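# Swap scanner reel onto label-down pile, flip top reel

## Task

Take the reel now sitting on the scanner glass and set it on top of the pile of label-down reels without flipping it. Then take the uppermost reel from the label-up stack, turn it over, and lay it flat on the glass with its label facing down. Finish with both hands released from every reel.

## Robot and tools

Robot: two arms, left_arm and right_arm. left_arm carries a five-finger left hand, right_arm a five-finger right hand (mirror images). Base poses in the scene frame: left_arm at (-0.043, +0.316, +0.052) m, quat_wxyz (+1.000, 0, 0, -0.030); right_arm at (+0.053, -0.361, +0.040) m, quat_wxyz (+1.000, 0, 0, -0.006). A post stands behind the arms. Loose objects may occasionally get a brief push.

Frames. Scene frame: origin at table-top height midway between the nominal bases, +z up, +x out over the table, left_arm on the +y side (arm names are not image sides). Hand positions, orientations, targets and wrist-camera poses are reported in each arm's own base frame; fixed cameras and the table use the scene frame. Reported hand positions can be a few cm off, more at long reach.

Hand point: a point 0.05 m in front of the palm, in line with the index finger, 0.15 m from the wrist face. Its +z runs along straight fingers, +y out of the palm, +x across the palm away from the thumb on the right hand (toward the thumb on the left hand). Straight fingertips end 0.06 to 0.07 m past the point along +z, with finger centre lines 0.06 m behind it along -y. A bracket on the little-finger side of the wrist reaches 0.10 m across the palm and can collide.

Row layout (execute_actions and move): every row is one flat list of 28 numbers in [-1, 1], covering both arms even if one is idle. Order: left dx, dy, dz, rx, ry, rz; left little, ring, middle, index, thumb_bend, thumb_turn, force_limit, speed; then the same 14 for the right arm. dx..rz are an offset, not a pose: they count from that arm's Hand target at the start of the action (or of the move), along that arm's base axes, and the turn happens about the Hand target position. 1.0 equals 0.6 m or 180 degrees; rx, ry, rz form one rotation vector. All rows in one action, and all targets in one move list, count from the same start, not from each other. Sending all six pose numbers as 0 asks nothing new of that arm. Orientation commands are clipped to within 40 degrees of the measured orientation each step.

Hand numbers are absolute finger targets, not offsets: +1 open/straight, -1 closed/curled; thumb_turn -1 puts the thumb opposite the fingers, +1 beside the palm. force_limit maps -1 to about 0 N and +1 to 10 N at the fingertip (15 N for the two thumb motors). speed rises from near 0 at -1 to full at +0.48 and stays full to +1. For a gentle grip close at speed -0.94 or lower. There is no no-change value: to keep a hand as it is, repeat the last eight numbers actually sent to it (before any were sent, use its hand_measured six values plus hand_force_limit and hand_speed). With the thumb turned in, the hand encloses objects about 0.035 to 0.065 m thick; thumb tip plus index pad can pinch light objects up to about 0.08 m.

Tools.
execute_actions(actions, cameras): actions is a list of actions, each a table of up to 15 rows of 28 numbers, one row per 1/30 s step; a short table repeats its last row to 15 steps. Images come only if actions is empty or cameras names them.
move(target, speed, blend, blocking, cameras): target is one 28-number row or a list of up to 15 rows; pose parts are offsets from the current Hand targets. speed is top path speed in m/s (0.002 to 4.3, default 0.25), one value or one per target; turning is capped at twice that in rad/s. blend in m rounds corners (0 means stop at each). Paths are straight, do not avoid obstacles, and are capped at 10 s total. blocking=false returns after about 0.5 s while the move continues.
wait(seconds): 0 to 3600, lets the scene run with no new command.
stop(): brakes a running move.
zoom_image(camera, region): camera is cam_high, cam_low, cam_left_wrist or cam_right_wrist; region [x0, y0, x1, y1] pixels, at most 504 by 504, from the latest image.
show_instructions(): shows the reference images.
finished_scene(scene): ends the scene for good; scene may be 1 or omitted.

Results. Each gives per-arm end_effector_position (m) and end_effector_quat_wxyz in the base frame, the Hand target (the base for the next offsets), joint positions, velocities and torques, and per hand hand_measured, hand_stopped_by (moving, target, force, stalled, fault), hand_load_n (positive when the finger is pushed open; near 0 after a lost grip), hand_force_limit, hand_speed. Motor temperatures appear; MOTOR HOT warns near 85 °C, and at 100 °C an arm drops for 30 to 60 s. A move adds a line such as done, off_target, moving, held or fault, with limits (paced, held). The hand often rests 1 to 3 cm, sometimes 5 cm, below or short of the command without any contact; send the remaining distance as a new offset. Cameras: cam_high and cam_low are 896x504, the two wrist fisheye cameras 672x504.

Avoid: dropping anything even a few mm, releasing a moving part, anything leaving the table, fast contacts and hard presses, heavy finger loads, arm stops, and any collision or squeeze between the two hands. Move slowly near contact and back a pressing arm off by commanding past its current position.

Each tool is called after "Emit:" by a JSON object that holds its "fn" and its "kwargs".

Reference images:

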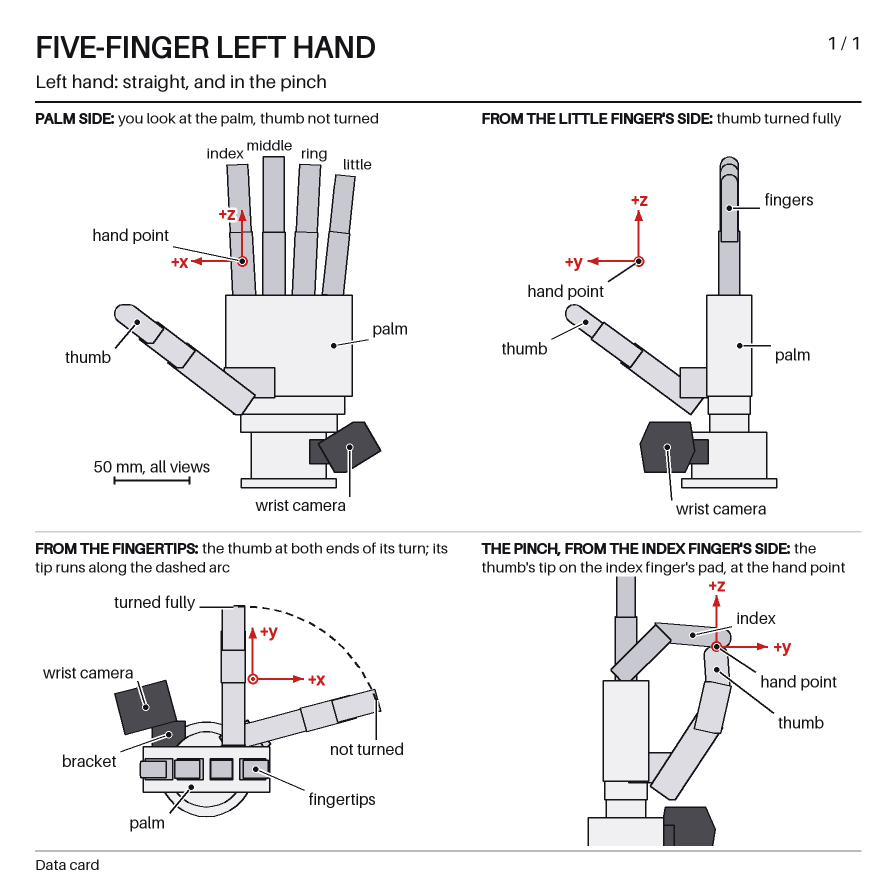

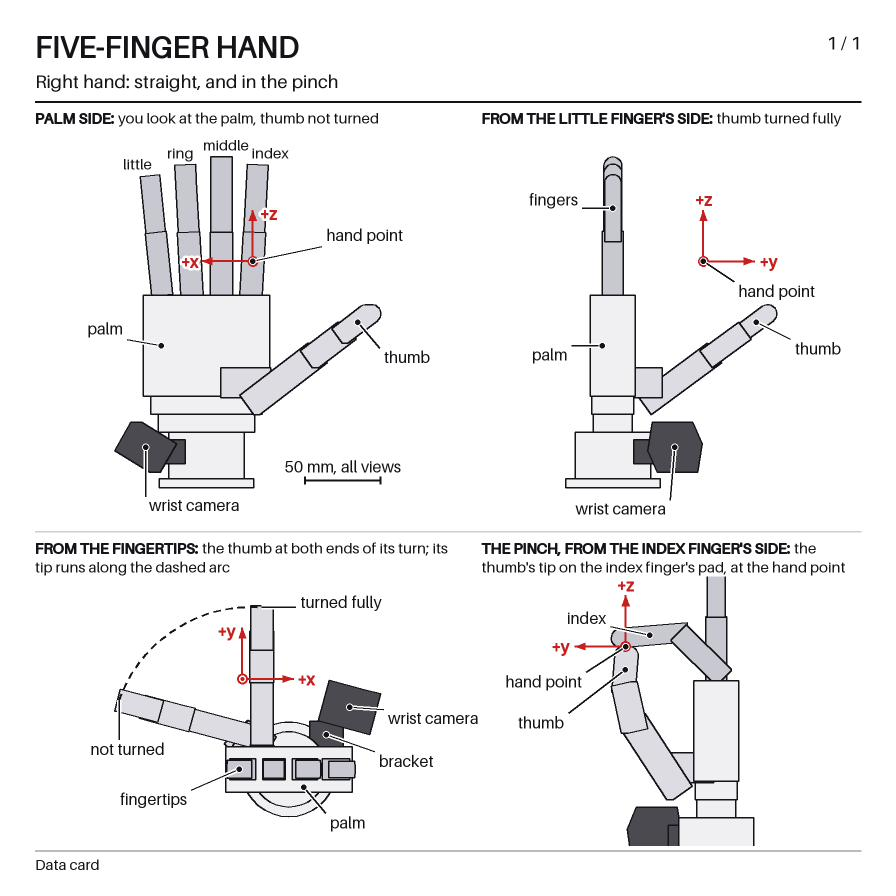

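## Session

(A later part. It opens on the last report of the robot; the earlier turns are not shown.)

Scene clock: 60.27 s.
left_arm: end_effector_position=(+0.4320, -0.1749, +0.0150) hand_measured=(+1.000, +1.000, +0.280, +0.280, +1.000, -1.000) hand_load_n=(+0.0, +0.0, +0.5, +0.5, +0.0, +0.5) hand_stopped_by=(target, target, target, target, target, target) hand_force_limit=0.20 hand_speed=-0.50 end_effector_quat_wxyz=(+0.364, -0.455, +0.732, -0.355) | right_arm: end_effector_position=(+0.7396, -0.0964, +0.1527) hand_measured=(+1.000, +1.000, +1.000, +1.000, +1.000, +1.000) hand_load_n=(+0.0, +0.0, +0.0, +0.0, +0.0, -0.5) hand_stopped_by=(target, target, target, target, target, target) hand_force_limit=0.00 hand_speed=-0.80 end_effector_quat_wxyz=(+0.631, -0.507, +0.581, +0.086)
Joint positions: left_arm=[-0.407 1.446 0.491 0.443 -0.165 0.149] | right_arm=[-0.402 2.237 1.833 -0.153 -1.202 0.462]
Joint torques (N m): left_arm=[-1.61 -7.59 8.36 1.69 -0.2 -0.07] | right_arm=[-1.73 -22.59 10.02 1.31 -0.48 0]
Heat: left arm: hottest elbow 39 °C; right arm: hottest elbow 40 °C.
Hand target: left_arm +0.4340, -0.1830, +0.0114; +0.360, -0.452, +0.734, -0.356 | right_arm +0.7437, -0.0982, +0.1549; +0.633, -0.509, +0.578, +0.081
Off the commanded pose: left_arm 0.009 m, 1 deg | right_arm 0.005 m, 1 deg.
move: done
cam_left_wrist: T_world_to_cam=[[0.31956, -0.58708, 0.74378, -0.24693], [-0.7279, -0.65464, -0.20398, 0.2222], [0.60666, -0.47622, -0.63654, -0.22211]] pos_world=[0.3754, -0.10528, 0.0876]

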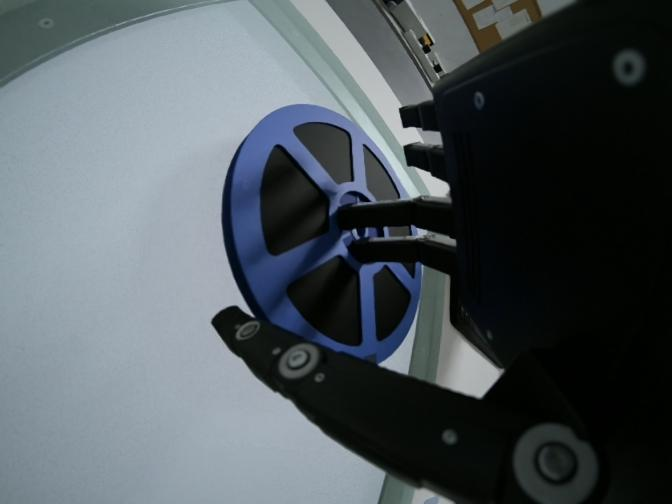

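Emit:
{"fn": "move", "kwargs": {"target": [0,0,0,0,0,0,1,1,0.0,0.0,1,-1,0.0,-0.92,0,0,0,0,0,0,1,1,1,1,1,1,0,-0.8], "speed": 0.04, "cameras": ["cam_left_wrist"]}}

Emit:
{"fn": "zoom_image", "kwargs": {"camera": "cam_left_wrist", "region": [200, 80, 450, 380]}}

Scene clock: 61.80 s.
left_arm: end_effector_position=(+0.4336, -0.1753, +0.0168) hand_measured=(+1.000, +1.000, +0.118, +0.080, +1.000, -1.000) hand_load_n=(+0.0, +0.0, +2.5, +5.5, +0.5, +1.0) hand_stopped_by=(target, target, force, force, target, target) hand_force_limit=0.00 hand_speed=-0.92 end_effector_quat_wxyz=(+0.366, -0.454, +0.729, -0.358) | right_arm: end_effector_position=(+0.7396, -0.0964, +0.1527) hand_measured=(+1.000, +1.000, +1.000, +1.000, +1.000, +1.000) hand_load_n=(+0.0, +0.0, +0.0, +0.0, +0.0, -0.5) hand_stopped_by=(target, target, target, target, target, target) hand_force_limit=0.00 hand_speed=-0.80 end_effector_quat_wxyz=(+0.631, -0.507, +0.581, +0.086)
Joint positions: left_arm=[-0.407 1.446 0.491 0.452 -0.168 0.148] | right_arm=[-0.402 2.237 1.833 -0.153 -1.202 0.462]
Joint torques (N m): left_arm=[-1.55 -7.59 8.36 1.37 -0.11 -0.07] | right_arm=[-1.79 -22.48 10 1.28 -0.49 0]
Heat: left arm: hottest elbow 39 °C; right arm: hottest elbow 40 °C.
Hand target: left_arm +0.4339, -0.1831, +0.0114; +0.360, -0.452, +0.734, -0.356 | right_arm +0.7437, -0.0982, +0.1549; +0.633, -0.509, +0.578, +0.081
Off the commanded pose: left_arm 0.009 m, 1 deg | right_arm 0.005 m, 1 deg.
move: done
cam_left_wrist: T_world_to_cam=[[0.31434, -0.58445, 0.74807, -0.24639], [-0.72501, -0.6565, -0.20826, 0.22193], [0.61283, -0.47689, -0.63009, -0.22493]] pos_world=[0.3762, -0.10558, 0.08881]

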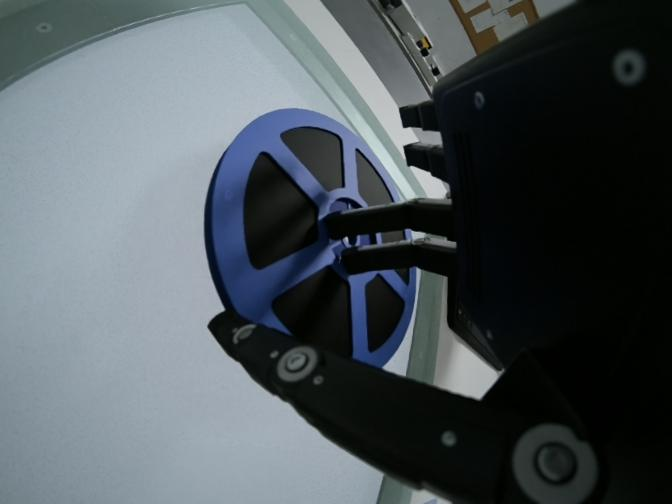

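Scaled by 1.680 from the camera's image (finer frame: 960x720).

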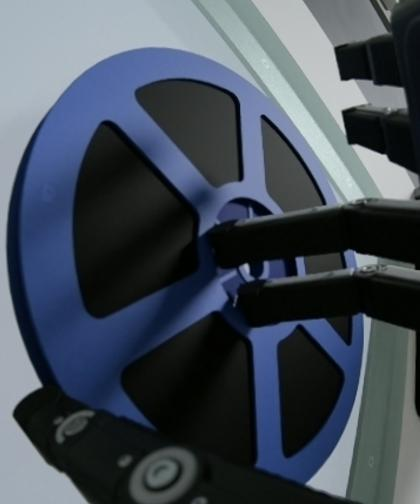

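Emit:
{"fn": "move", "kwargs": {"target": [0,0,0,0,0,0,1,1,-0.1,-0.08,1,-1,0.4,-0.92,0,0,0,0,0,0,1,1,1,1,1,1,0,-0.8], "speed": 0.04, "cameras": ["cam_left_wrist"]}}

Emit:
{"fn": "zoom_image", "kwargs": {"camera": "cam_left_wrist", "region": [200, 80, 450, 380]}}

Scene clock: 63.37 s.
left_arm: end_effector_position=(+0.4347, -0.1758, +0.0182) hand_measured=(+1.000, +1.000, -0.100, +0.066, +1.000, -1.000) hand_load_n=(+0.0, +0.0, +0.0, +2.5, +0.5, +0.0) hand_stopped_by=(target, target, target, force, target, target) hand_force_limit=0.40 hand_speed=-0.92 end_effector_quat_wxyz=(+0.368, -0.454, +0.727, -0.360) | right_arm: end_effector_position=(+0.7396, -0.0964, +0.1527) hand_measured=(+1.000, +1.000, +1.000, +1.000, +1.000, +1.000) hand_load_n=(+0.0, +0.0, +0.0, +0.0, +0.0, -0.5) hand_stopped_by=(target, target, target, target, target, target) hand_force_limit=0.00 hand_speed=-0.80 end_effector_quat_wxyz=(+0.631, -0.507, +0.581, +0.086)
Joint positions: left_arm=[-0.407 1.446 0.491 0.457 -0.168 0.147] | right_arm=[-0.402 2.237 1.833 -0.153 -1.202 0.462]
Joint torques (N m): left_arm=[-1.55 -7.53 8.35 1.18 -0.1 -0.05] | right_arm=[-1.85 -22.42 10.02 1.25 -0.49 0.01]
Heat: left arm: hottest elbow 39 °C; right arm: hottest elbow 40 °C.
Hand target: left_arm +0.4339, -0.1831, +0.0114; +0.360, -0.452, +0.734, -0.356 | right_arm +0.7437, -0.0982, +0.1549; +0.633, -0.509, +0.578, +0.081
Off the commanded pose: left_arm 0.010 m, 1 deg | right_arm 0.005 m, 1 deg.
move: done
cam_left_wrist: T_world_to_cam=[[0.31092, -0.58144, 0.75184, -0.24608], [-0.72318, -0.65801, -0.20981, 0.22163], [0.61671, -0.47848, -0.62508, -0.22702]] pos_world=[0.37679, -0.10587, 0.08961]

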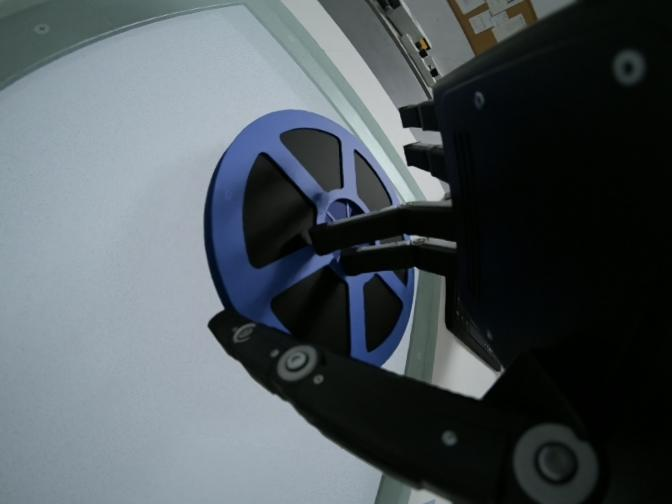

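Scaled by 1.680 from the camera's image (finer frame: 960x720).

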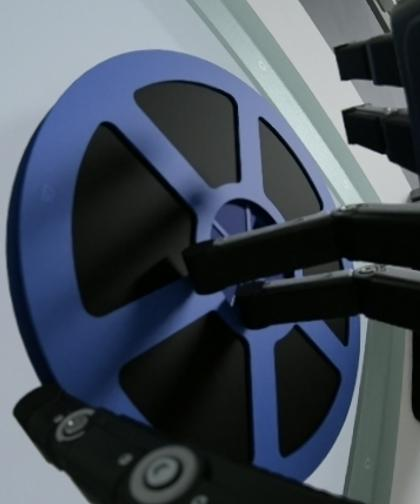

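Emit:
{"fn": "move", "kwargs": {"target": [[0,0,0.006,0,0,0,1,1,1,1,1,-1,0.4,-0.3,0,0,0,0,0,0,1,1,1,1,1,1,0,-0.8],[0,0,0.05,0,0,0,1,1,1,1,1,0.5,0.4,-0.3,0,0,0,0,0,0,1,1,1,1,1,1,0,-0.8],[0.033,-0.005,0.04,0,0,0,1,1,1,1,1,0.5,0.4,-0.3,0,0,0,0,0,0,1,1,1,1,1,1,0,-0.8]], "speed": 0.08, "cameras": ["cam_left_wrist"]}}

Emit:
{"fn": "zoom_image", "kwargs": {"camera": "cam_left_wrist", "region": [270, 180, 400, 300]}}

Scene clock: 70.27 s.
left_arm: end_effector_position=(+0.4354, -0.1783, +0.0214) hand_measured=(+1.000, +1.000, +1.000, +1.000, +1.000, +0.500) hand_load_n=(+0.0, +0.0, +0.0, +0.0, +0.0, +0.0) hand_stopped_by=(target, target, target, target, target, target) hand_force_limit=0.40 hand_speed=-0.30 end_effector_quat_wxyz=(+0.350, -0.458, +0.742, -0.342) | right_arm: end_effector_position=(+0.7396, -0.0964, +0.1527) hand_measured=(+1.000, +1.000, +1.000, +1.000, +1.000, +1.000) hand_load_n=(+0.0, +0.0, +0.0, -0.5, +0.0, -0.5) hand_stopped_by=(target, target, target, target, target, target) hand_force_limit=0.00 hand_speed=-0.80 end_effector_quat_wxyz=(+0.631, -0.507, +0.581, +0.086)
Joint positions: left_arm=[-0.408 1.428 0.538 0.334 -0.16 0.147] | right_arm=[-0.402 2.237 1.833 -0.153 -1.202 0.462]
Joint torques (N m): left_arm=[-0.38 -8.76 10.95 2 0.08 0.02] | right_arm=[-1.67 -22.59 9.99 1.25 -0.49 0]
Motor temperatures (°C): left_arm=[28 31 40 28 32 29] | right_arm=[30 38 41 30 30 30]
Heat: left arm: hottest elbow 40 °C; right arm: hottest elbow 41 °C.
Hand target: left_arm +0.4538, -0.1861, +0.0355; +0.361, -0.452, +0.734, -0.356 | right_arm +0.7437, -0.0982, +0.1549; +0.633, -0.509, +0.578, +0.081
Off the commanded pose: left_arm 0.024 m, 2 deg | right_arm 0.005 m, 1 deg.
move: off_target (left_arm); target 2's new numbers were sent with left_arm's hand 0.027 m and 2 deg from that target
cam_left_wrist: T_world_to_cam=[[0.34748, -0.59845, 0.72188, -0.26849], [-0.73932, -0.64839, -0.18165, 0.22931], [0.57677, -0.47058, -0.66775, -0.20697]] pos_world=[0.38221, -0.10938, 0.09727]

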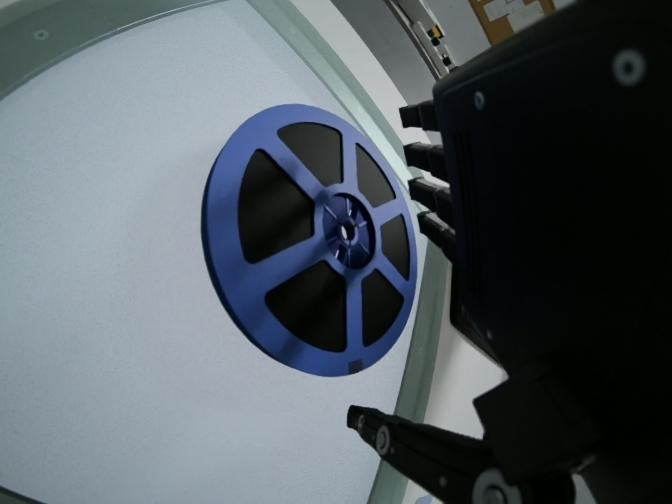

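Scaled by 3.877 from the camera's image (finer frame: 960x720).

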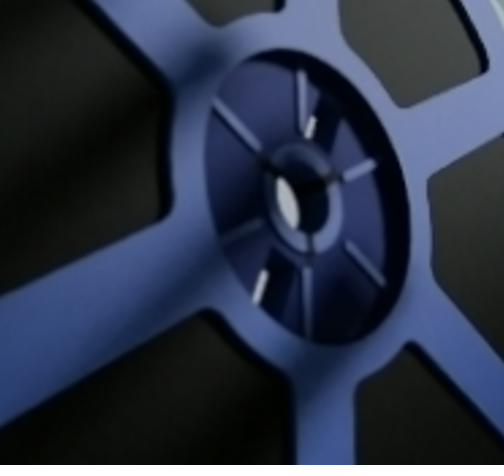

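Emit:
{"fn": "move", "kwargs": {"target": [[0.05,-0.02,0.07,-0.0145,0.0586,0.0098,1,1,0.24,0.24,1,0.5,0.4,-0.3,0,0,0,0,0,0,1,1,1,1,1,1,0,-0.8],[0.154,-0.0615,0.06,-0.0145,0.0586,0.0098,1,1,0.24,0.24,1,-1,0.4,-0.3,0,0,0,0,0,0,1,1,1,1,1,1,0,-0.8]], "speed": 0.1, "cameras": ["cam_left_wrist","cam_high"]}}

Emit:
{"fn": "zoom_image", "kwargs": {"camera": "cam_left_wrist", "region": [150, 100, 400, 400]}}

Scene clock: 76.87 s.
left_arm: end_effector_position=(+0.5268, -0.2229, +0.0579) hand_measured=(+1.000, +1.000, +0.240, +0.240, +1.000, -1.000) hand_load_n=(+0.0, +0.0, +0.0, +0.0, +0.0, +0.5) hand_stopped_by=(target, target, target, target, target, target) hand_force_limit=0.40 hand_speed=-0.30 end_effector_quat_wxyz=(+0.280, -0.496, +0.759, -0.315) | right_arm: end_effector_position=(+0.7396, -0.0964, +0.1527) hand_measured=(+1.000, +1.000, +1.000, +1.000, +1.000, +1.000) hand_load_n=(+0.0, +0.0, +0.0, +0.0, +0.0, -0.5) hand_stopped_by=(target, target, target, target, target, target) hand_force_limit=0.00 hand_speed=-0.80 end_effector_quat_wxyz=(+0.631, -0.507, +0.581, +0.086)
Joint positions: left_arm=[-0.384 1.596 0.959 -0.067 -0.09 0.071] | right_arm=[-0.402 2.237 1.833 -0.153 -1.202 0.462]
Joint torques (N m): left_arm=[0.67 -12.63 13.34 1.02 0.05 -0.12] | right_arm=[-1.79 -22.53 10.02 1.28 -0.49 0.02]
Heat: left arm: hottest elbow 40 °C; right arm: hottest elbow 41 °C.
Hand target: left_arm +0.5462, -0.2229, +0.0715; +0.286, -0.502, +0.749, -0.324 | right_arm +0.7437, -0.0982, +0.1549; +0.633, -0.509, +0.578, +0.081
Off the commanded pose: left_arm 0.024 m, 2 deg | right_arm 0.005 m, 1 deg.
move: off_target (left_arm); target 2's new numbers were sent with left_arm's hand 0.024 m and 2 deg from that target
cam_left_wrist: T_world_to_cam=[[0.47095, -0.56522, 0.6773, -0.40833], [-0.74919, -0.66162, -0.0312, 0.26813], [0.46575, -0.49274, -0.73504, -0.19884]] pos_world=[0.48579, -0.15137, 0.13877]
Images, in order (width x height): cam_high 896x504, cam_left_wrist 672x504.

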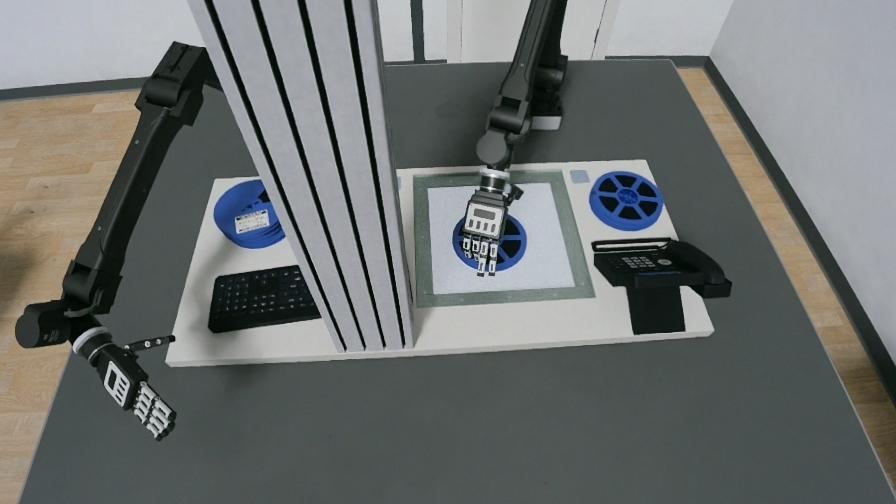

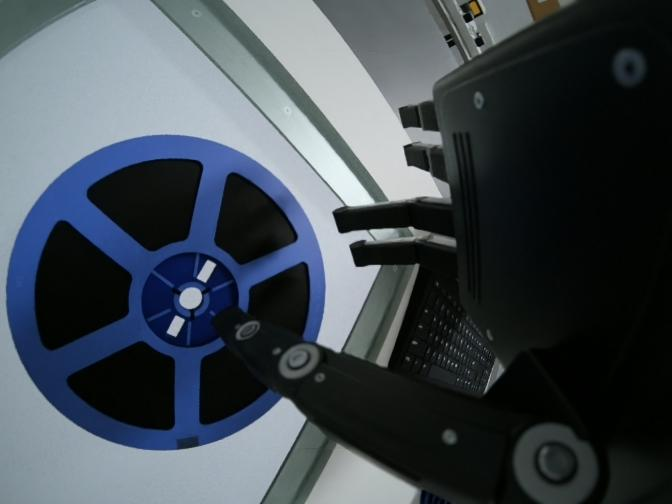

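Scaled by 1.680 from the camera's image (finer frame: 960x720).

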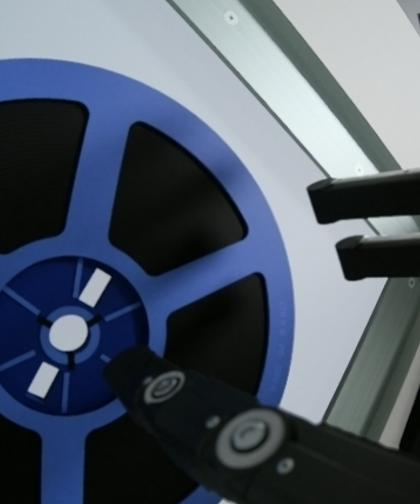

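Emit:
{"fn": "move", "kwargs": {"target": [0.006,0.003,-0.05,0,0,0,1,1,0.24,0.24,1,-1,0.4,-0.3,0,0,0,0,0,0,1,1,1,1,1,1,0,-0.8], "speed": 0.06, "cameras": ["cam_left_wrist"]}}

Emit:
{"fn": "zoom_image", "kwargs": {"camera": "cam_left_wrist", "region": [150, 180, 350, 380]}}

Scene clock: 79.07 s.
left_arm: end_effector_position=(+0.5343, -0.2238, +0.0343) hand_measured=(+1.000, +1.000, +0.240, +0.240, +1.000, -1.000) hand_load_n=(+0.0, +0.0, +0.0, +0.0, +0.0, +0.0) hand_stopped_by=(target, target, target, target, target, target) hand_force_limit=0.40 hand_speed=-0.30 end_effector_quat_wxyz=(+0.279, -0.497, +0.759, -0.314) | right_arm: end_effector_position=(+0.7396, -0.0964, +0.1527) hand_measured=(+1.000, +1.000, +1.000, +1.000, +1.000, +1.000) hand_load_n=(+0.0, +0.0, +0.0, +0.0, +0.0, -0.5) hand_stopped_by=(target, target, target, target, target, target) hand_force_limit=0.00 hand_speed=-0.80 end_effector_quat_wxyz=(+0.631, -0.507, +0.581, +0.086)
Joint positions: left_arm=[-0.38 1.656 0.959 -0.011 -0.087 0.071] | right_arm=[-0.402 2.237 1.833 -0.153 -1.202 0.462]
Joint torques (N m): left_arm=[0.79 -13.16 10.86 1.92 0.1 -0.08] | right_arm=[-1.85 -22.48 10.03 1.31 -0.5 0]
Heat: left arm: hottest elbow 40 °C; right arm: hottest elbow 41 °C.
Hand target: left_arm +0.5498, -0.2211, +0.0415; +0.287, -0.502, +0.749, -0.324 | right_arm +0.7437, -0.0982, +0.1549; +0.633, -0.509, +0.578, +0.081
Off the commanded pose: left_arm 0.017 m, 2 deg | right_arm 0.005 m, 1 deg.
move: off_target (left_arm)
cam_left_wrist: T_world_to_cam=[[0.47505, -0.5639, 0.67553, -0.39821], [-0.74802, -0.66311, -0.0275, 0.27141], [0.46346, -0.49225, -0.73682, -0.21878]] pos_world=[0.49359, -0.15227, 0.11527]

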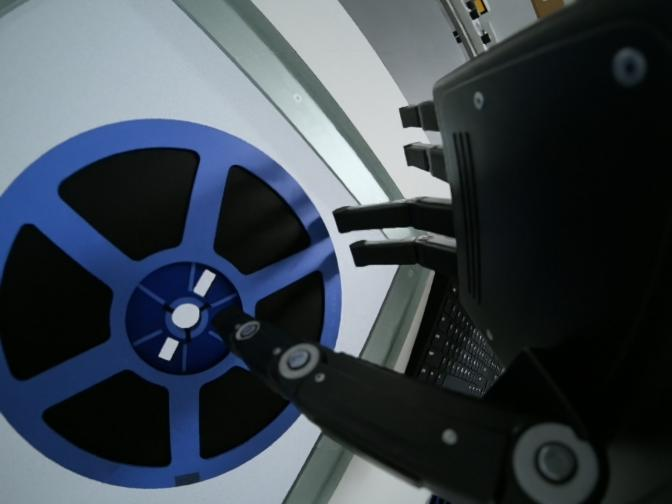

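Scaled by 2.520 from the camera's image (finer frame: 960x720).

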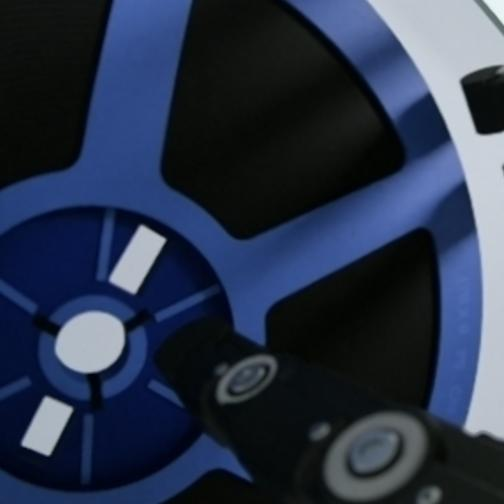

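Emit:
{"fn": "move", "kwargs": {"target": [0.008,0.006,-0.019,0,0,0,1,1,0.24,0.24,1,-1,0.4,-0.3,0,0,0,0,0,0,1,1,1,1,1,1,0,-0.8], "speed": 0.06, "cameras": ["cam_left_wrist"]}}

Emit:
{"fn": "zoom_image", "kwargs": {"camera": "cam_left_wrist", "region": [100, 180, 300, 380]}}

Scene clock: 81.10 s.
left_arm: end_effector_position=(+0.5397, -0.2203, +0.0234) hand_measured=(+1.000, +1.000, +0.240, +0.240, +1.000, -1.000) hand_load_n=(+0.0, +0.0, +0.0, +0.0, +0.0, +0.0) hand_stopped_by=(target, target, target, target, target, target) hand_force_limit=0.40 hand_speed=-0.30 end_effector_quat_wxyz=(+0.278, -0.500, +0.757, -0.315) | right_arm: end_effector_position=(+0.7396, -0.0964, +0.1527) hand_measured=(+1.000, +1.000, +1.000, +1.000, +1.000, +1.000) hand_load_n=(+0.0, +0.0, +0.0, +0.0, +0.0, +0.0) hand_stopped_by=(target, target, target, target, target, target) hand_force_limit=0.00 hand_speed=-0.80 end_effector_quat_wxyz=(+0.631, -0.507, +0.581, +0.086)
Joint positions: left_arm=[-0.368 1.684 0.959 0.018 -0.079 0.071] | right_arm=[-0.402 2.237 1.833 -0.153 -1.202 0.462]
Joint torques (N m): left_arm=[0.67 -13.45 10.62 2.11 0.1 -0.02] | right_arm=[-1.79 -22.53 10.03 1.29 -0.49 0.01]
Heat: left arm: hottest elbow 40 °C; right arm: hottest elbow 41 °C.
Hand target: left_arm +0.5547, -0.2176, +0.0302; +0.287, -0.502, +0.749, -0.324 | right_arm +0.7437, -0.0982, +0.1549; +0.633, -0.509, +0.578, +0.081
Off the commanded pose: left_arm 0.017 m, 2 deg | right_arm 0.005 m, 1 deg.
move: off_target (left_arm)
cam_left_wrist: T_world_to_cam=[[0.4788, -0.55754, 0.67816, -0.39213], [-0.74421, -0.66753, -0.02337, 0.27431], [0.46572, -0.4935, -0.73455, -0.22908]] pos_world=[0.49859, -0.14857, 0.10406]

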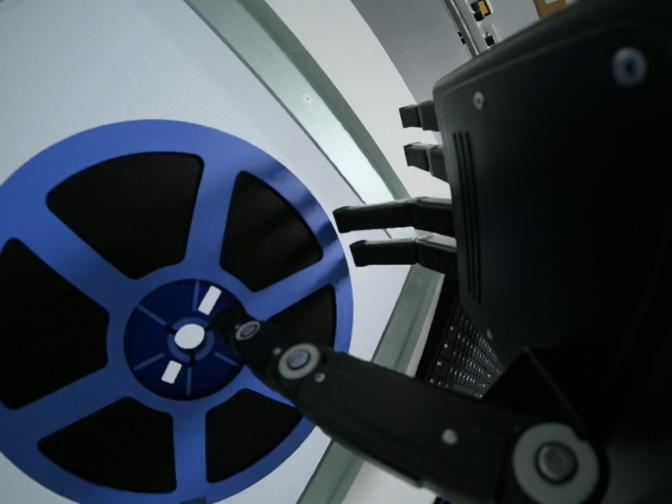

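Scaled by 2.520 from the camera's image (finer frame: 960x720).

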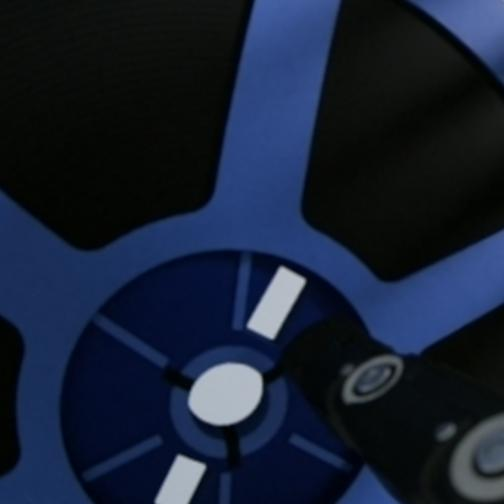

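Emit:
{"fn": "move", "kwargs": {"target": [0.0,0.001,-0.011,0,0,0,1,1,0.24,0.24,1,-1,0.4,-0.3,0,0,0,0,0,0,1,1,1,1,1,1,0,-0.8], "speed": 0.04, "cameras": ["cam_left_wrist"]}}

Emit:
{"fn": "zoom_image", "kwargs": {"camera": "cam_left_wrist", "region": [100, 180, 300, 380]}}

Scene clock: 82.57 s.
left_arm: end_effector_position=(+0.5424, -0.2215, +0.0212) hand_measured=(+1.000, +1.000, +0.240, +0.240, +1.000, -1.000) hand_load_n=(+0.0, +0.0, +0.0, +0.0, +0.0, +0.0) hand_stopped_by=(target, target, target, target, target, target) hand_force_limit=0.40 hand_speed=-0.30 end_effector_quat_wxyz=(+0.280, -0.499, +0.756, -0.319) | right_arm: end_effector_position=(+0.7396, -0.0964, +0.1527) hand_measured=(+1.000, +1.000, +1.000, +1.000, +1.000, +1.000) hand_load_n=(+0.0, +0.0, +0.0, +0.0, +0.0, +0.0) hand_stopped_by=(target, target, target, target, target, target) hand_force_limit=0.00 hand_speed=-0.80 end_effector_quat_wxyz=(+0.631, -0.507, +0.581, +0.086)
Joint positions: left_arm=[-0.368 1.693 0.959 0.036 -0.078 0.071] | right_arm=[-0.402 2.237 1.833 -0.153 -1.202 0.462]
Joint torques (N m): left_arm=[0.73 -13.27 10.02 1.96 0.1 -0.01] | right_arm=[-1.79 -22.59 9.99 1.25 -0.49 0]
Heat: left arm: hottest elbow 40 °C; right arm: hottest elbow 42 °C.
Hand target: left_arm +0.5546, -0.2171, +0.0234; +0.286, -0.502, +0.749, -0.324 | right_arm +0.7437, -0.0982, +0.1549; +0.633, -0.509, +0.578, +0.081
Off the commanded pose: left_arm 0.013 m, 1 deg | right_arm 0.005 m, 1 deg.
move: off_target (left_arm)
cam_left_wrist: T_world_to_cam=[[0.47287, -0.55541, 0.68405, -0.3891], [-0.74465, -0.66692, -0.02673, 0.27593], [0.47105, -0.49673, -0.72895, -0.23632]] pos_world=[0.50079, -0.14947, 0.10127]

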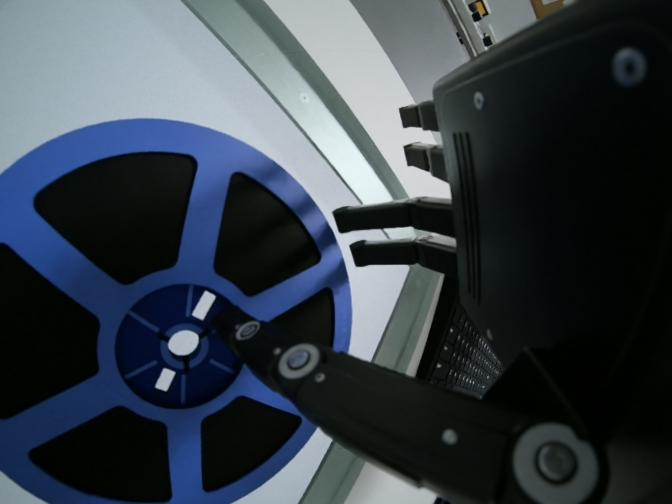

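Scaled by 2.520 from the camera's image (finer frame: 960x720).

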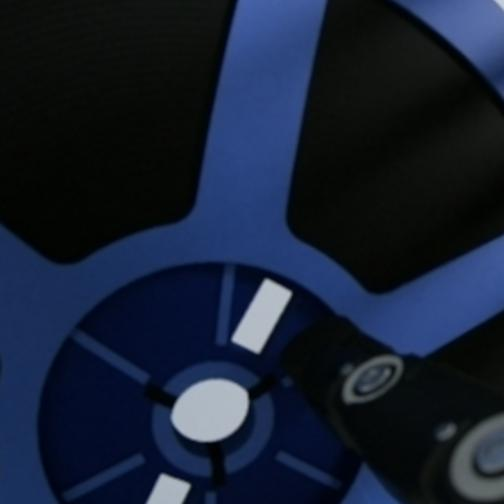

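Emit:
{"fn": "move", "kwargs": {"target": [-0.005,0.004,-0.012,0,0,0,1,1,0.24,0.24,1,-1,0.4,-0.3,0,0,0,0,0,0,1,1,1,1,1,1,0,-0.8], "speed": 0.04, "cameras": ["cam_left_wrist"]}}

Emit:
{"fn": "zoom_image", "kwargs": {"camera": "cam_left_wrist", "region": [100, 180, 300, 380]}}

Scene clock: 83.83 s.
left_arm: end_effector_position=(+0.5468, -0.2224, +0.0221) hand_measured=(+1.000, +1.000, +0.240, +0.240, +1.000, -1.000) hand_load_n=(+0.0, +0.0, +0.0, +0.0, +0.0, +0.5) hand_stopped_by=(target, target, target, target, target, target) hand_force_limit=0.40 hand_speed=-0.30 end_effector_quat_wxyz=(+0.284, -0.498, +0.752, -0.325) | right_arm: end_effector_position=(+0.7396, -0.0964, +0.1527) hand_measured=(+1.000, +1.000, +1.000, +1.000, +1.000, +1.000) hand_load_n=(+0.0, +0.0, +0.0, +0.0, +0.0, +0.0) hand_stopped_by=(target, target, target, target, target, target) hand_force_limit=0.00 hand_speed=-0.80 end_effector_quat_wxyz=(+0.631, -0.507, +0.581, +0.086)
Joint positions: left_arm=[-0.366 1.698 0.959 0.059 -0.076 0.071] | right_arm=[-0.402 2.237 1.833 -0.153 -1.202 0.462]
Joint torques (N m): left_arm=[0.79 -13.27 8.49 2.06 0.1 0] | right_arm=[-1.73 -22.59 10 1.25 -0.49 0.01]
Heat: left arm: hottest elbow 40 °C; right arm: hottest elbow 42 °C.
Hand target: left_arm +0.5516, -0.2146, +0.0163; +0.286, -0.502, +0.749, -0.324 | right_arm +0.7437, -0.0982, +0.1549; +0.633, -0.509, +0.578, +0.081
Off the commanded pose: left_arm 0.011 m, 1 deg | right_arm 0.005 m, 1 deg.
move: off_target (left_arm)
cam_left_wrist: T_world_to_cam=[[0.46215, -0.55004, 0.69561, -0.38542], [-0.74385, -0.6675, -0.03361, 0.27824], [0.48281, -0.50189, -0.71764, -0.24605]] pos_world=[0.50389, -0.14977, 0.10088]

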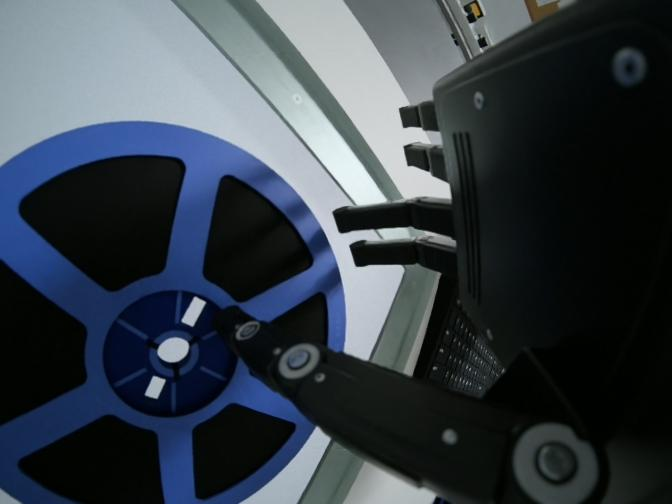

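Scaled by 2.520 from the camera's image (finer frame: 960x720).

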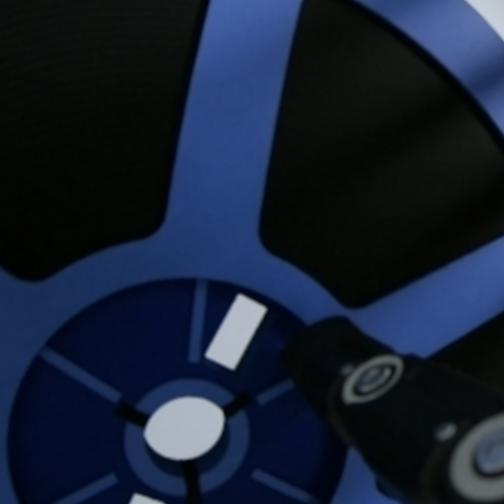

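Emit:
{"fn": "move", "kwargs": {"target": [[0,0,0.05,0.0,0.0,0.0,1,1,0.3,0.3,1,-1,0.4,-0.3,0,0,0,0,0,0,1,1,1,1,1,1,0,-0.8],[0.0023,-0.0015,0.045,0.037,0.0046,0.0017,1,1,0.3,0.3,1,-1,0.4,-0.3,0,0,0,0,0,0,1,1,1,1,1,1,0,-0.8],[0.0023,-0.0015,0.03,0.037,0.0046,0.0017,1,1,0.3,0.3,1,-1,0.4,-0.3,0,0,0,0,0,0,1,1,1,1,1,1,0,-0.8]], "speed": 0.06, "cameras": ["cam_left_wrist"]}}

Emit:
{"fn": "zoom_image", "kwargs": {"camera": "cam_left_wrist", "region": [100, 180, 300, 380]}}

Scene clock: 87.83 s.
left_arm: end_effector_position=(+0.5381, -0.2017, +0.0250) hand_measured=(+1.000, +1.000, +0.300, +0.300, +1.000, -1.000) hand_load_n=(+0.0, +0.0, +0.0, +0.0, +0.0, +0.0) hand_stopped_by=(target, target, target, target, target, target) hand_force_limit=0.40 hand_speed=-0.30 end_effector_quat_wxyz=(+0.301, -0.500, +0.768, -0.263) | right_arm: end_effector_position=(+0.7396, -0.0964, +0.1527) hand_measured=(+1.000, +1.000, +1.000, +1.000, +1.000, +1.000) hand_load_n=(+0.0, +0.0, +0.0, +0.0, +0.0, +0.0) hand_stopped_by=(target, target, target, target, target, target) hand_force_limit=0.00 hand_speed=-0.80 end_effector_quat_wxyz=(+0.631, -0.507, +0.581, +0.086)
Joint positions: left_arm=[-0.374 1.675 0.985 -0.072 -0.17 0.115] | right_arm=[-0.402 2.237 1.833 -0.153 -1.202 0.462]
Joint torques (N m): left_arm=[-1.55 -13.33 12.1 1.8 -0.21 0.05] | right_arm=[-1.79 -22.59 10 1.24 -0.48 0.01]
Heat: left arm: hottest elbow 40 °C; right arm: hottest elbow 42 °C.
Hand target: left_arm +0.5530, -0.2156, +0.0343; +0.311, -0.489, +0.767, -0.276 | right_arm +0.7437, -0.0982, +0.1549; +0.633, -0.509, +0.578, +0.081
Off the commanded pose: left_arm 0.022 m, 2 deg | right_arm 0.005 m, 1 deg.
move: off_target (left_arm)
cam_left_wrist: T_world_to_cam=[[0.51226, -0.61173, 0.6028, -0.4091], [-0.72395, -0.68519, -0.08013, 0.27254], [0.46205, -0.39535, -0.79386, -0.19477]] pos_world=[0.49686, -0.14052, 0.11382]

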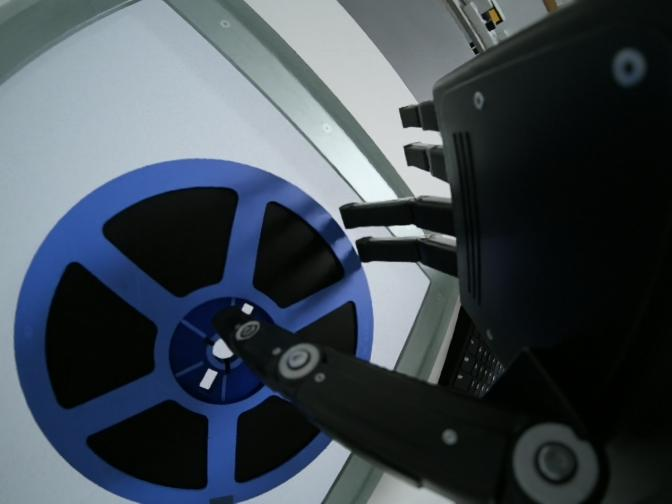

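Scaled by 2.520 from the camera's image (finer frame: 960x720).

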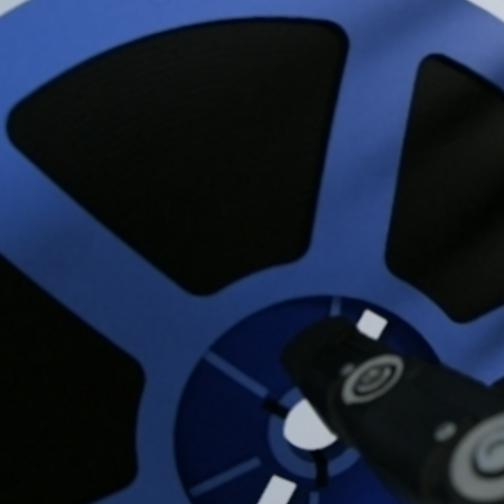

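Emit:
{"fn": "move", "kwargs": {"target": [0.002,-0.014,-0.007,0,0,0,1,1,0.3,0.3,1,-1,0.4,-0.3,0,0,0,0,0,0,1,1,1,1,1,1,0,-0.8], "speed": 0.06, "cameras": ["cam_left_wrist"]}}

Emit:
{"fn": "zoom_image", "kwargs": {"camera": "cam_left_wrist", "region": [100, 180, 300, 380]}}

Scene clock: 89.03 s.
left_arm: end_effector_position=(+0.5375, -0.2082, +0.0200) hand_measured=(+1.000, +1.000, +0.300, +0.300, +1.000, -1.000) hand_load_n=(+0.0, +0.0, +0.0, +0.0, +0.0, +0.0) hand_stopped_by=(target, target, target, target, target, target) hand_force_limit=0.40 hand_speed=-0.30 end_effector_quat_wxyz=(+0.302, -0.496, +0.771, -0.260) | right_arm: end_effector_position=(+0.7396, -0.0964, +0.1527) hand_measured=(+1.000, +1.000, +1.000, +1.000, +1.000, +1.000) hand_load_n=(+0.0, +0.0, +0.0, +0.0, +0.0, +0.0) hand_stopped_by=(target, target, target, target, target, target) hand_force_limit=0.00 hand_speed=-0.80 end_effector_quat_wxyz=(+0.631, -0.507, +0.581, +0.086)
Joint positions: left_arm=[-0.39 1.689 0.989 -0.066 -0.183 0.115] | right_arm=[-0.402 2.237 1.833 -0.153 -1.202 0.462]
Joint torques (N m): left_arm=[-1.49 -13.04 12.49 1.74 -0.13 -0.03] | right_arm=[-1.73 -22.59 10 1.31 -0.48 0.01]
Heat: left arm: hottest elbow 41 °C; right arm: hottest elbow 42 °C.
Hand target: left_arm +0.5542, -0.2238, +0.0299; +0.311, -0.489, +0.767, -0.276 | right_arm +0.7437, -0.0982, +0.1549; +0.633, -0.509, +0.578, +0.081
Off the commanded pose: left_arm 0.025 m, 2 deg | right_arm 0.005 m, 1 deg.
move: off_target (left_arm)
cam_left_wrist: T_world_to_cam=[[0.50874, -0.62056, 0.59673, -0.40959], [-0.72797, -0.68012, -0.08664, 0.27063], [0.45961, -0.39032, -0.79775, -0.1986]] pos_world=[0.49666, -0.14763, 0.10943]

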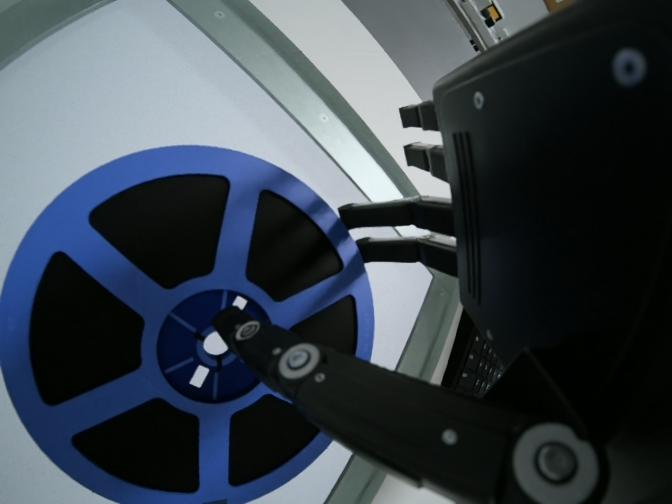

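Scaled by 2.520 from the camera's image (finer frame: 960x720).

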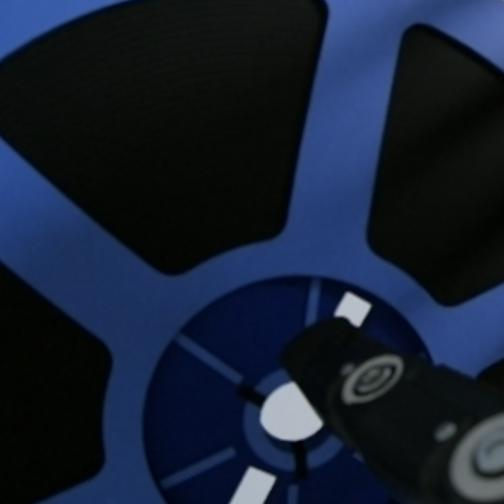

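Emit:
{"fn": "move", "kwargs": {"target": [0.008,-0.015,0.006,0,0,0,1,1,0.3,0.3,1,-1,0.4,-0.3,0,0,0,0,0,0,1,1,1,1,1,1,0,-0.8], "speed": 0.06, "cameras": ["cam_left_wrist"]}}

Emit:
{"fn": "zoom_image", "kwargs": {"camera": "cam_left_wrist", "region": [100, 180, 300, 380]}}

Scene clock: 90.10 s.
left_arm: end_effector_position=(+0.5450, -0.2182, +0.0235) hand_measured=(+1.000, +1.000, +0.300, +0.300, +1.000, -1.000) hand_load_n=(+0.0, -0.5, +0.0, +0.0, +0.0, +0.0) hand_stopped_by=(target, target, target, target, target, target) hand_force_limit=0.40 hand_speed=-0.30 end_effector_quat_wxyz=(+0.306, -0.492, +0.771, -0.264) | right_arm: end_effector_position=(+0.7396, -0.0964, +0.1527) hand_measured=(+1.000, +1.000, +1.000, +1.000, +1.000, +1.000) hand_load_n=(+0.0, +0.0, +0.0, +0.0, +0.0, +0.0) hand_stopped_by=(target, target, target, target, target, target) hand_force_limit=0.00 hand_speed=-0.80 end_effector_quat_wxyz=(+0.631, -0.507, +0.581, +0.086)
Joint positions: left_arm=[-0.403 1.703 1.014 -0.066 -0.19 0.115] | right_arm=[-0.402 2.237 1.833 -0.153 -1.202 0.462]
Joint torques (N m): left_arm=[-1.49 -13.45 12.82 1.11 -0.22 -0.11] | right_arm=[-1.79 -22.53 9.99 1.29 -0.49 0]
Heat: left arm: hottest elbow 41 °C; right arm: hottest elbow 42 °C.
Hand target: left_arm +0.5589, -0.2329, +0.0335; +0.311, -0.489, +0.767, -0.276 | right_arm +0.7437, -0.0982, +0.1549; +0.633, -0.509, +0.578, +0.081
Off the commanded pose: left_arm 0.023 m, 2 deg | right_arm 0.005 m, 1 deg.
move: off_target (left_arm)
cam_left_wrist: T_world_to_cam=[[0.49623, -0.62472, 0.6029, -0.41592], [-0.73232, -0.67418, -0.09583, 0.2734], [0.46633, -0.39396, -0.79204, -0.20771]] pos_world=[0.50347, -0.15734, 0.11244]

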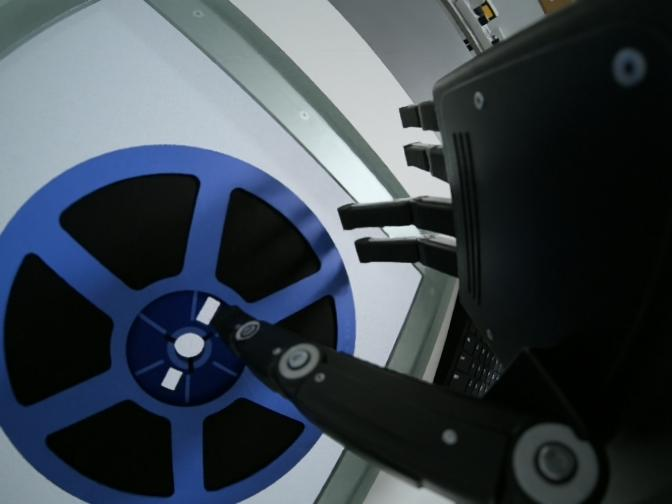

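Scaled by 2.520 from the camera's image (finer frame: 960x720).

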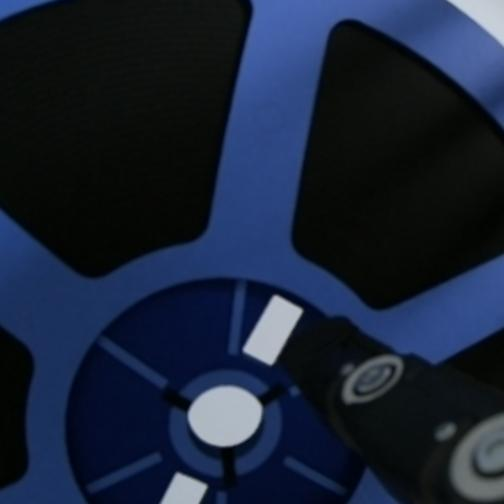

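Emit:
{"fn": "move", "kwargs": {"target": [-0.012,0.0,-0.012,0,0,0,1,1,0.3,0.3,1,-1,0.4,-0.3,0,0,0,0,0,0,1,1,1,1,1,1,0,-0.8], "speed": 0.06, "cameras": ["cam_left_wrist"]}}

Emit:
{"fn": "zoom_image", "kwargs": {"camera": "cam_left_wrist", "region": [100, 180, 300, 380]}}

Scene clock: 91.13 s.
left_arm: end_effector_position=(+0.5450, -0.2196, +0.0239) hand_measured=(+1.000, +1.000, +0.300, +0.300, +1.000, -1.000) hand_load_n=(+0.0, +0.0, +0.0, +0.0, +0.0, +0.0) hand_stopped_by=(target, target, target, target, target, target) hand_force_limit=0.40 hand_speed=-0.30 end_effector_quat_wxyz=(+0.308, -0.492, +0.770, -0.265) | right_arm: end_effector_position=(+0.7396, -0.0964, +0.1527) hand_measured=(+1.000, +1.000, +1.000, +1.000, +1.000, +1.000) hand_load_n=(+0.0, +0.0, -0.5, +0.0, +0.0, +0.0) hand_stopped_by=(target, target, target, target, target, target) hand_force_limit=0.00 hand_speed=-0.80 end_effector_quat_wxyz=(+0.631, -0.507, +0.581, +0.086)
Joint positions: left_arm=[-0.406 1.703 1.014 -0.063 -0.194 0.113] | right_arm=[-0.402 2.237 1.833 -0.153 -1.202 0.462]
Joint torques (N m): left_arm=[-2.08 -13.51 10.51 1.84 -0.22 -0.11] | right_arm=[-1.67 -22.59 10.03 1.26 -0.49 0]
Heat: left arm: hottest elbow 41 °C; right arm: hottest elbow 42 °C.
Hand target: left_arm +0.5517, -0.2328, +0.0263; +0.311, -0.489, +0.767, -0.276 | right_arm +0.7437, -0.0982, +0.1549; +0.633, -0.509, +0.578, +0.081
Off the commanded pose: left_arm 0.015 m, 1 deg | right_arm 0.005 m, 1 deg.
move: off_target (left_arm)
cam_left_wrist: T_world_to_cam=[[0.49526, -0.62394, 0.6045, -0.41646], [-0.73109, -0.67521, -0.09796, 0.27166], [0.46929, -0.39342, -0.79056, -0.20949]] pos_world=[0.50317, -0.15884, 0.11274]

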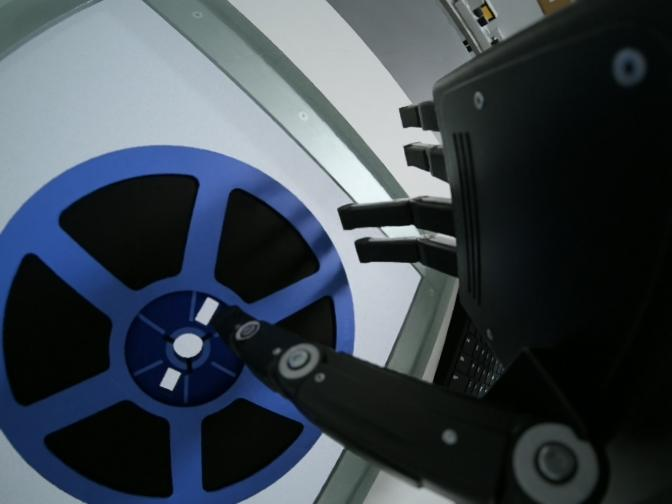

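Scaled by 2.520 from the camera's image (finer frame: 960x720).

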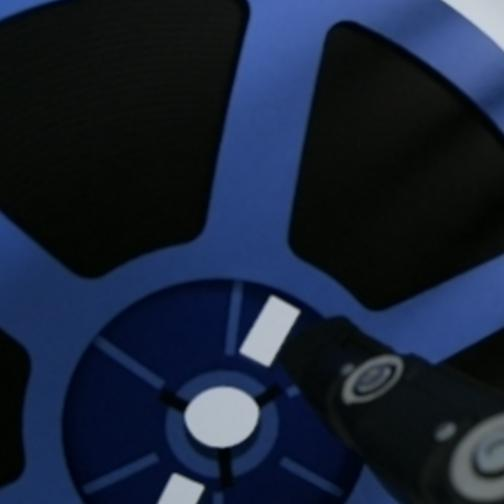

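Emit:
{"fn": "move", "kwargs": {"target": [-0.010,0.003,-0.004,0,0,0,1,1,0.3,0.3,1,-1,0.4,-0.3,0,0,0,0,0,0,1,1,1,1,1,1,0,-0.8], "speed": 0.06, "cameras": ["cam_left_wrist"]}}

Emit:
{"fn": "zoom_image", "kwargs": {"camera": "cam_left_wrist", "region": [100, 180, 300, 380]}}

Scene clock: 91.93 s.
left_arm: end_effector_position=(+0.5471, -0.2214, +0.0257) hand_measured=(+1.000, +1.000, +0.300, +0.300, +1.000, -1.000) hand_load_n=(+0.0, -0.5, +0.0, -0.5, +0.0, +0.0) hand_stopped_by=(target, target, target, target, target, target) hand_force_limit=0.40 hand_speed=-0.30 end_effector_quat_wxyz=(+0.310, -0.491, +0.768, -0.269) | right_arm: end_effector_position=(+0.7396, -0.0964, +0.1527) hand_measured=(+1.000, +1.000, +1.000, +1.000, +1.000, +1.000) hand_load_n=(+0.0, +0.0, +0.0, +0.0, +0.0, -0.5) hand_stopped_by=(target, target, target, target, target, target) hand_force_limit=0.00 hand_speed=-0.80 end_effector_quat_wxyz=(+0.631, -0.507, +0.581, +0.086)
Joint positions: left_arm=[-0.408 1.703 1.014 -0.052 -0.195 0.111] | right_arm=[-0.402 2.237 1.833 -0.153 -1.202 0.462]
Joint torques (N m): left_arm=[-1.67 -14.1 8.66 1.76 -0.23 -0.12] | right_arm=[-1.73 -22.59 10.03 1.31 -0.49 -0.01]
Heat: left arm: hottest elbow 41 °C; right arm: hottest elbow 42 °C.
Hand target: left_arm +0.5457, -0.2311, +0.0239; +0.311, -0.489, +0.767, -0.276 | right_arm +0.7437, -0.0982, +0.1549; +0.633, -0.509, +0.578, +0.081
Off the commanded pose: left_arm 0.010 m, 1 deg | right_arm 0.005 m, 1 deg.
move: done
cam_left_wrist: T_world_to_cam=[[0.4888, -0.62109, 0.61263, -0.41568], [-0.72998, -0.67572, -0.10263, 0.27165], [0.47771, -0.39704, -0.78368, -0.21538]] pos_world=[0.50437, -0.16014, 0.11375]

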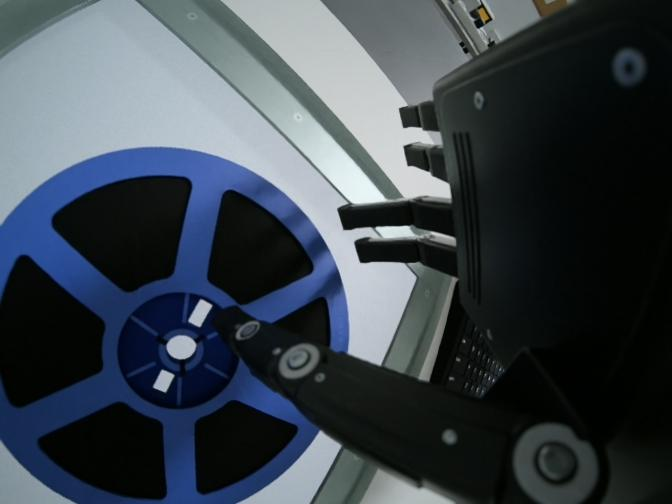

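Scaled by 2.520 from the camera's image (finer frame: 960x720).

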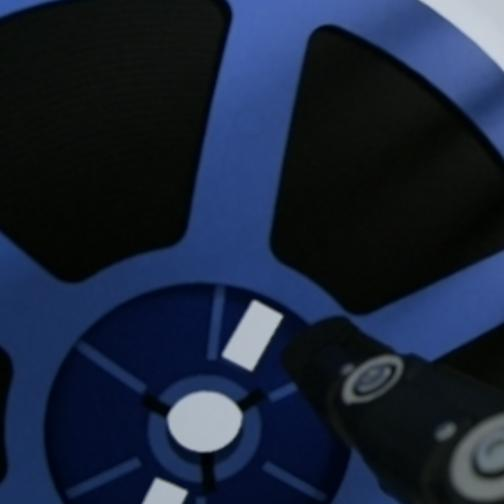

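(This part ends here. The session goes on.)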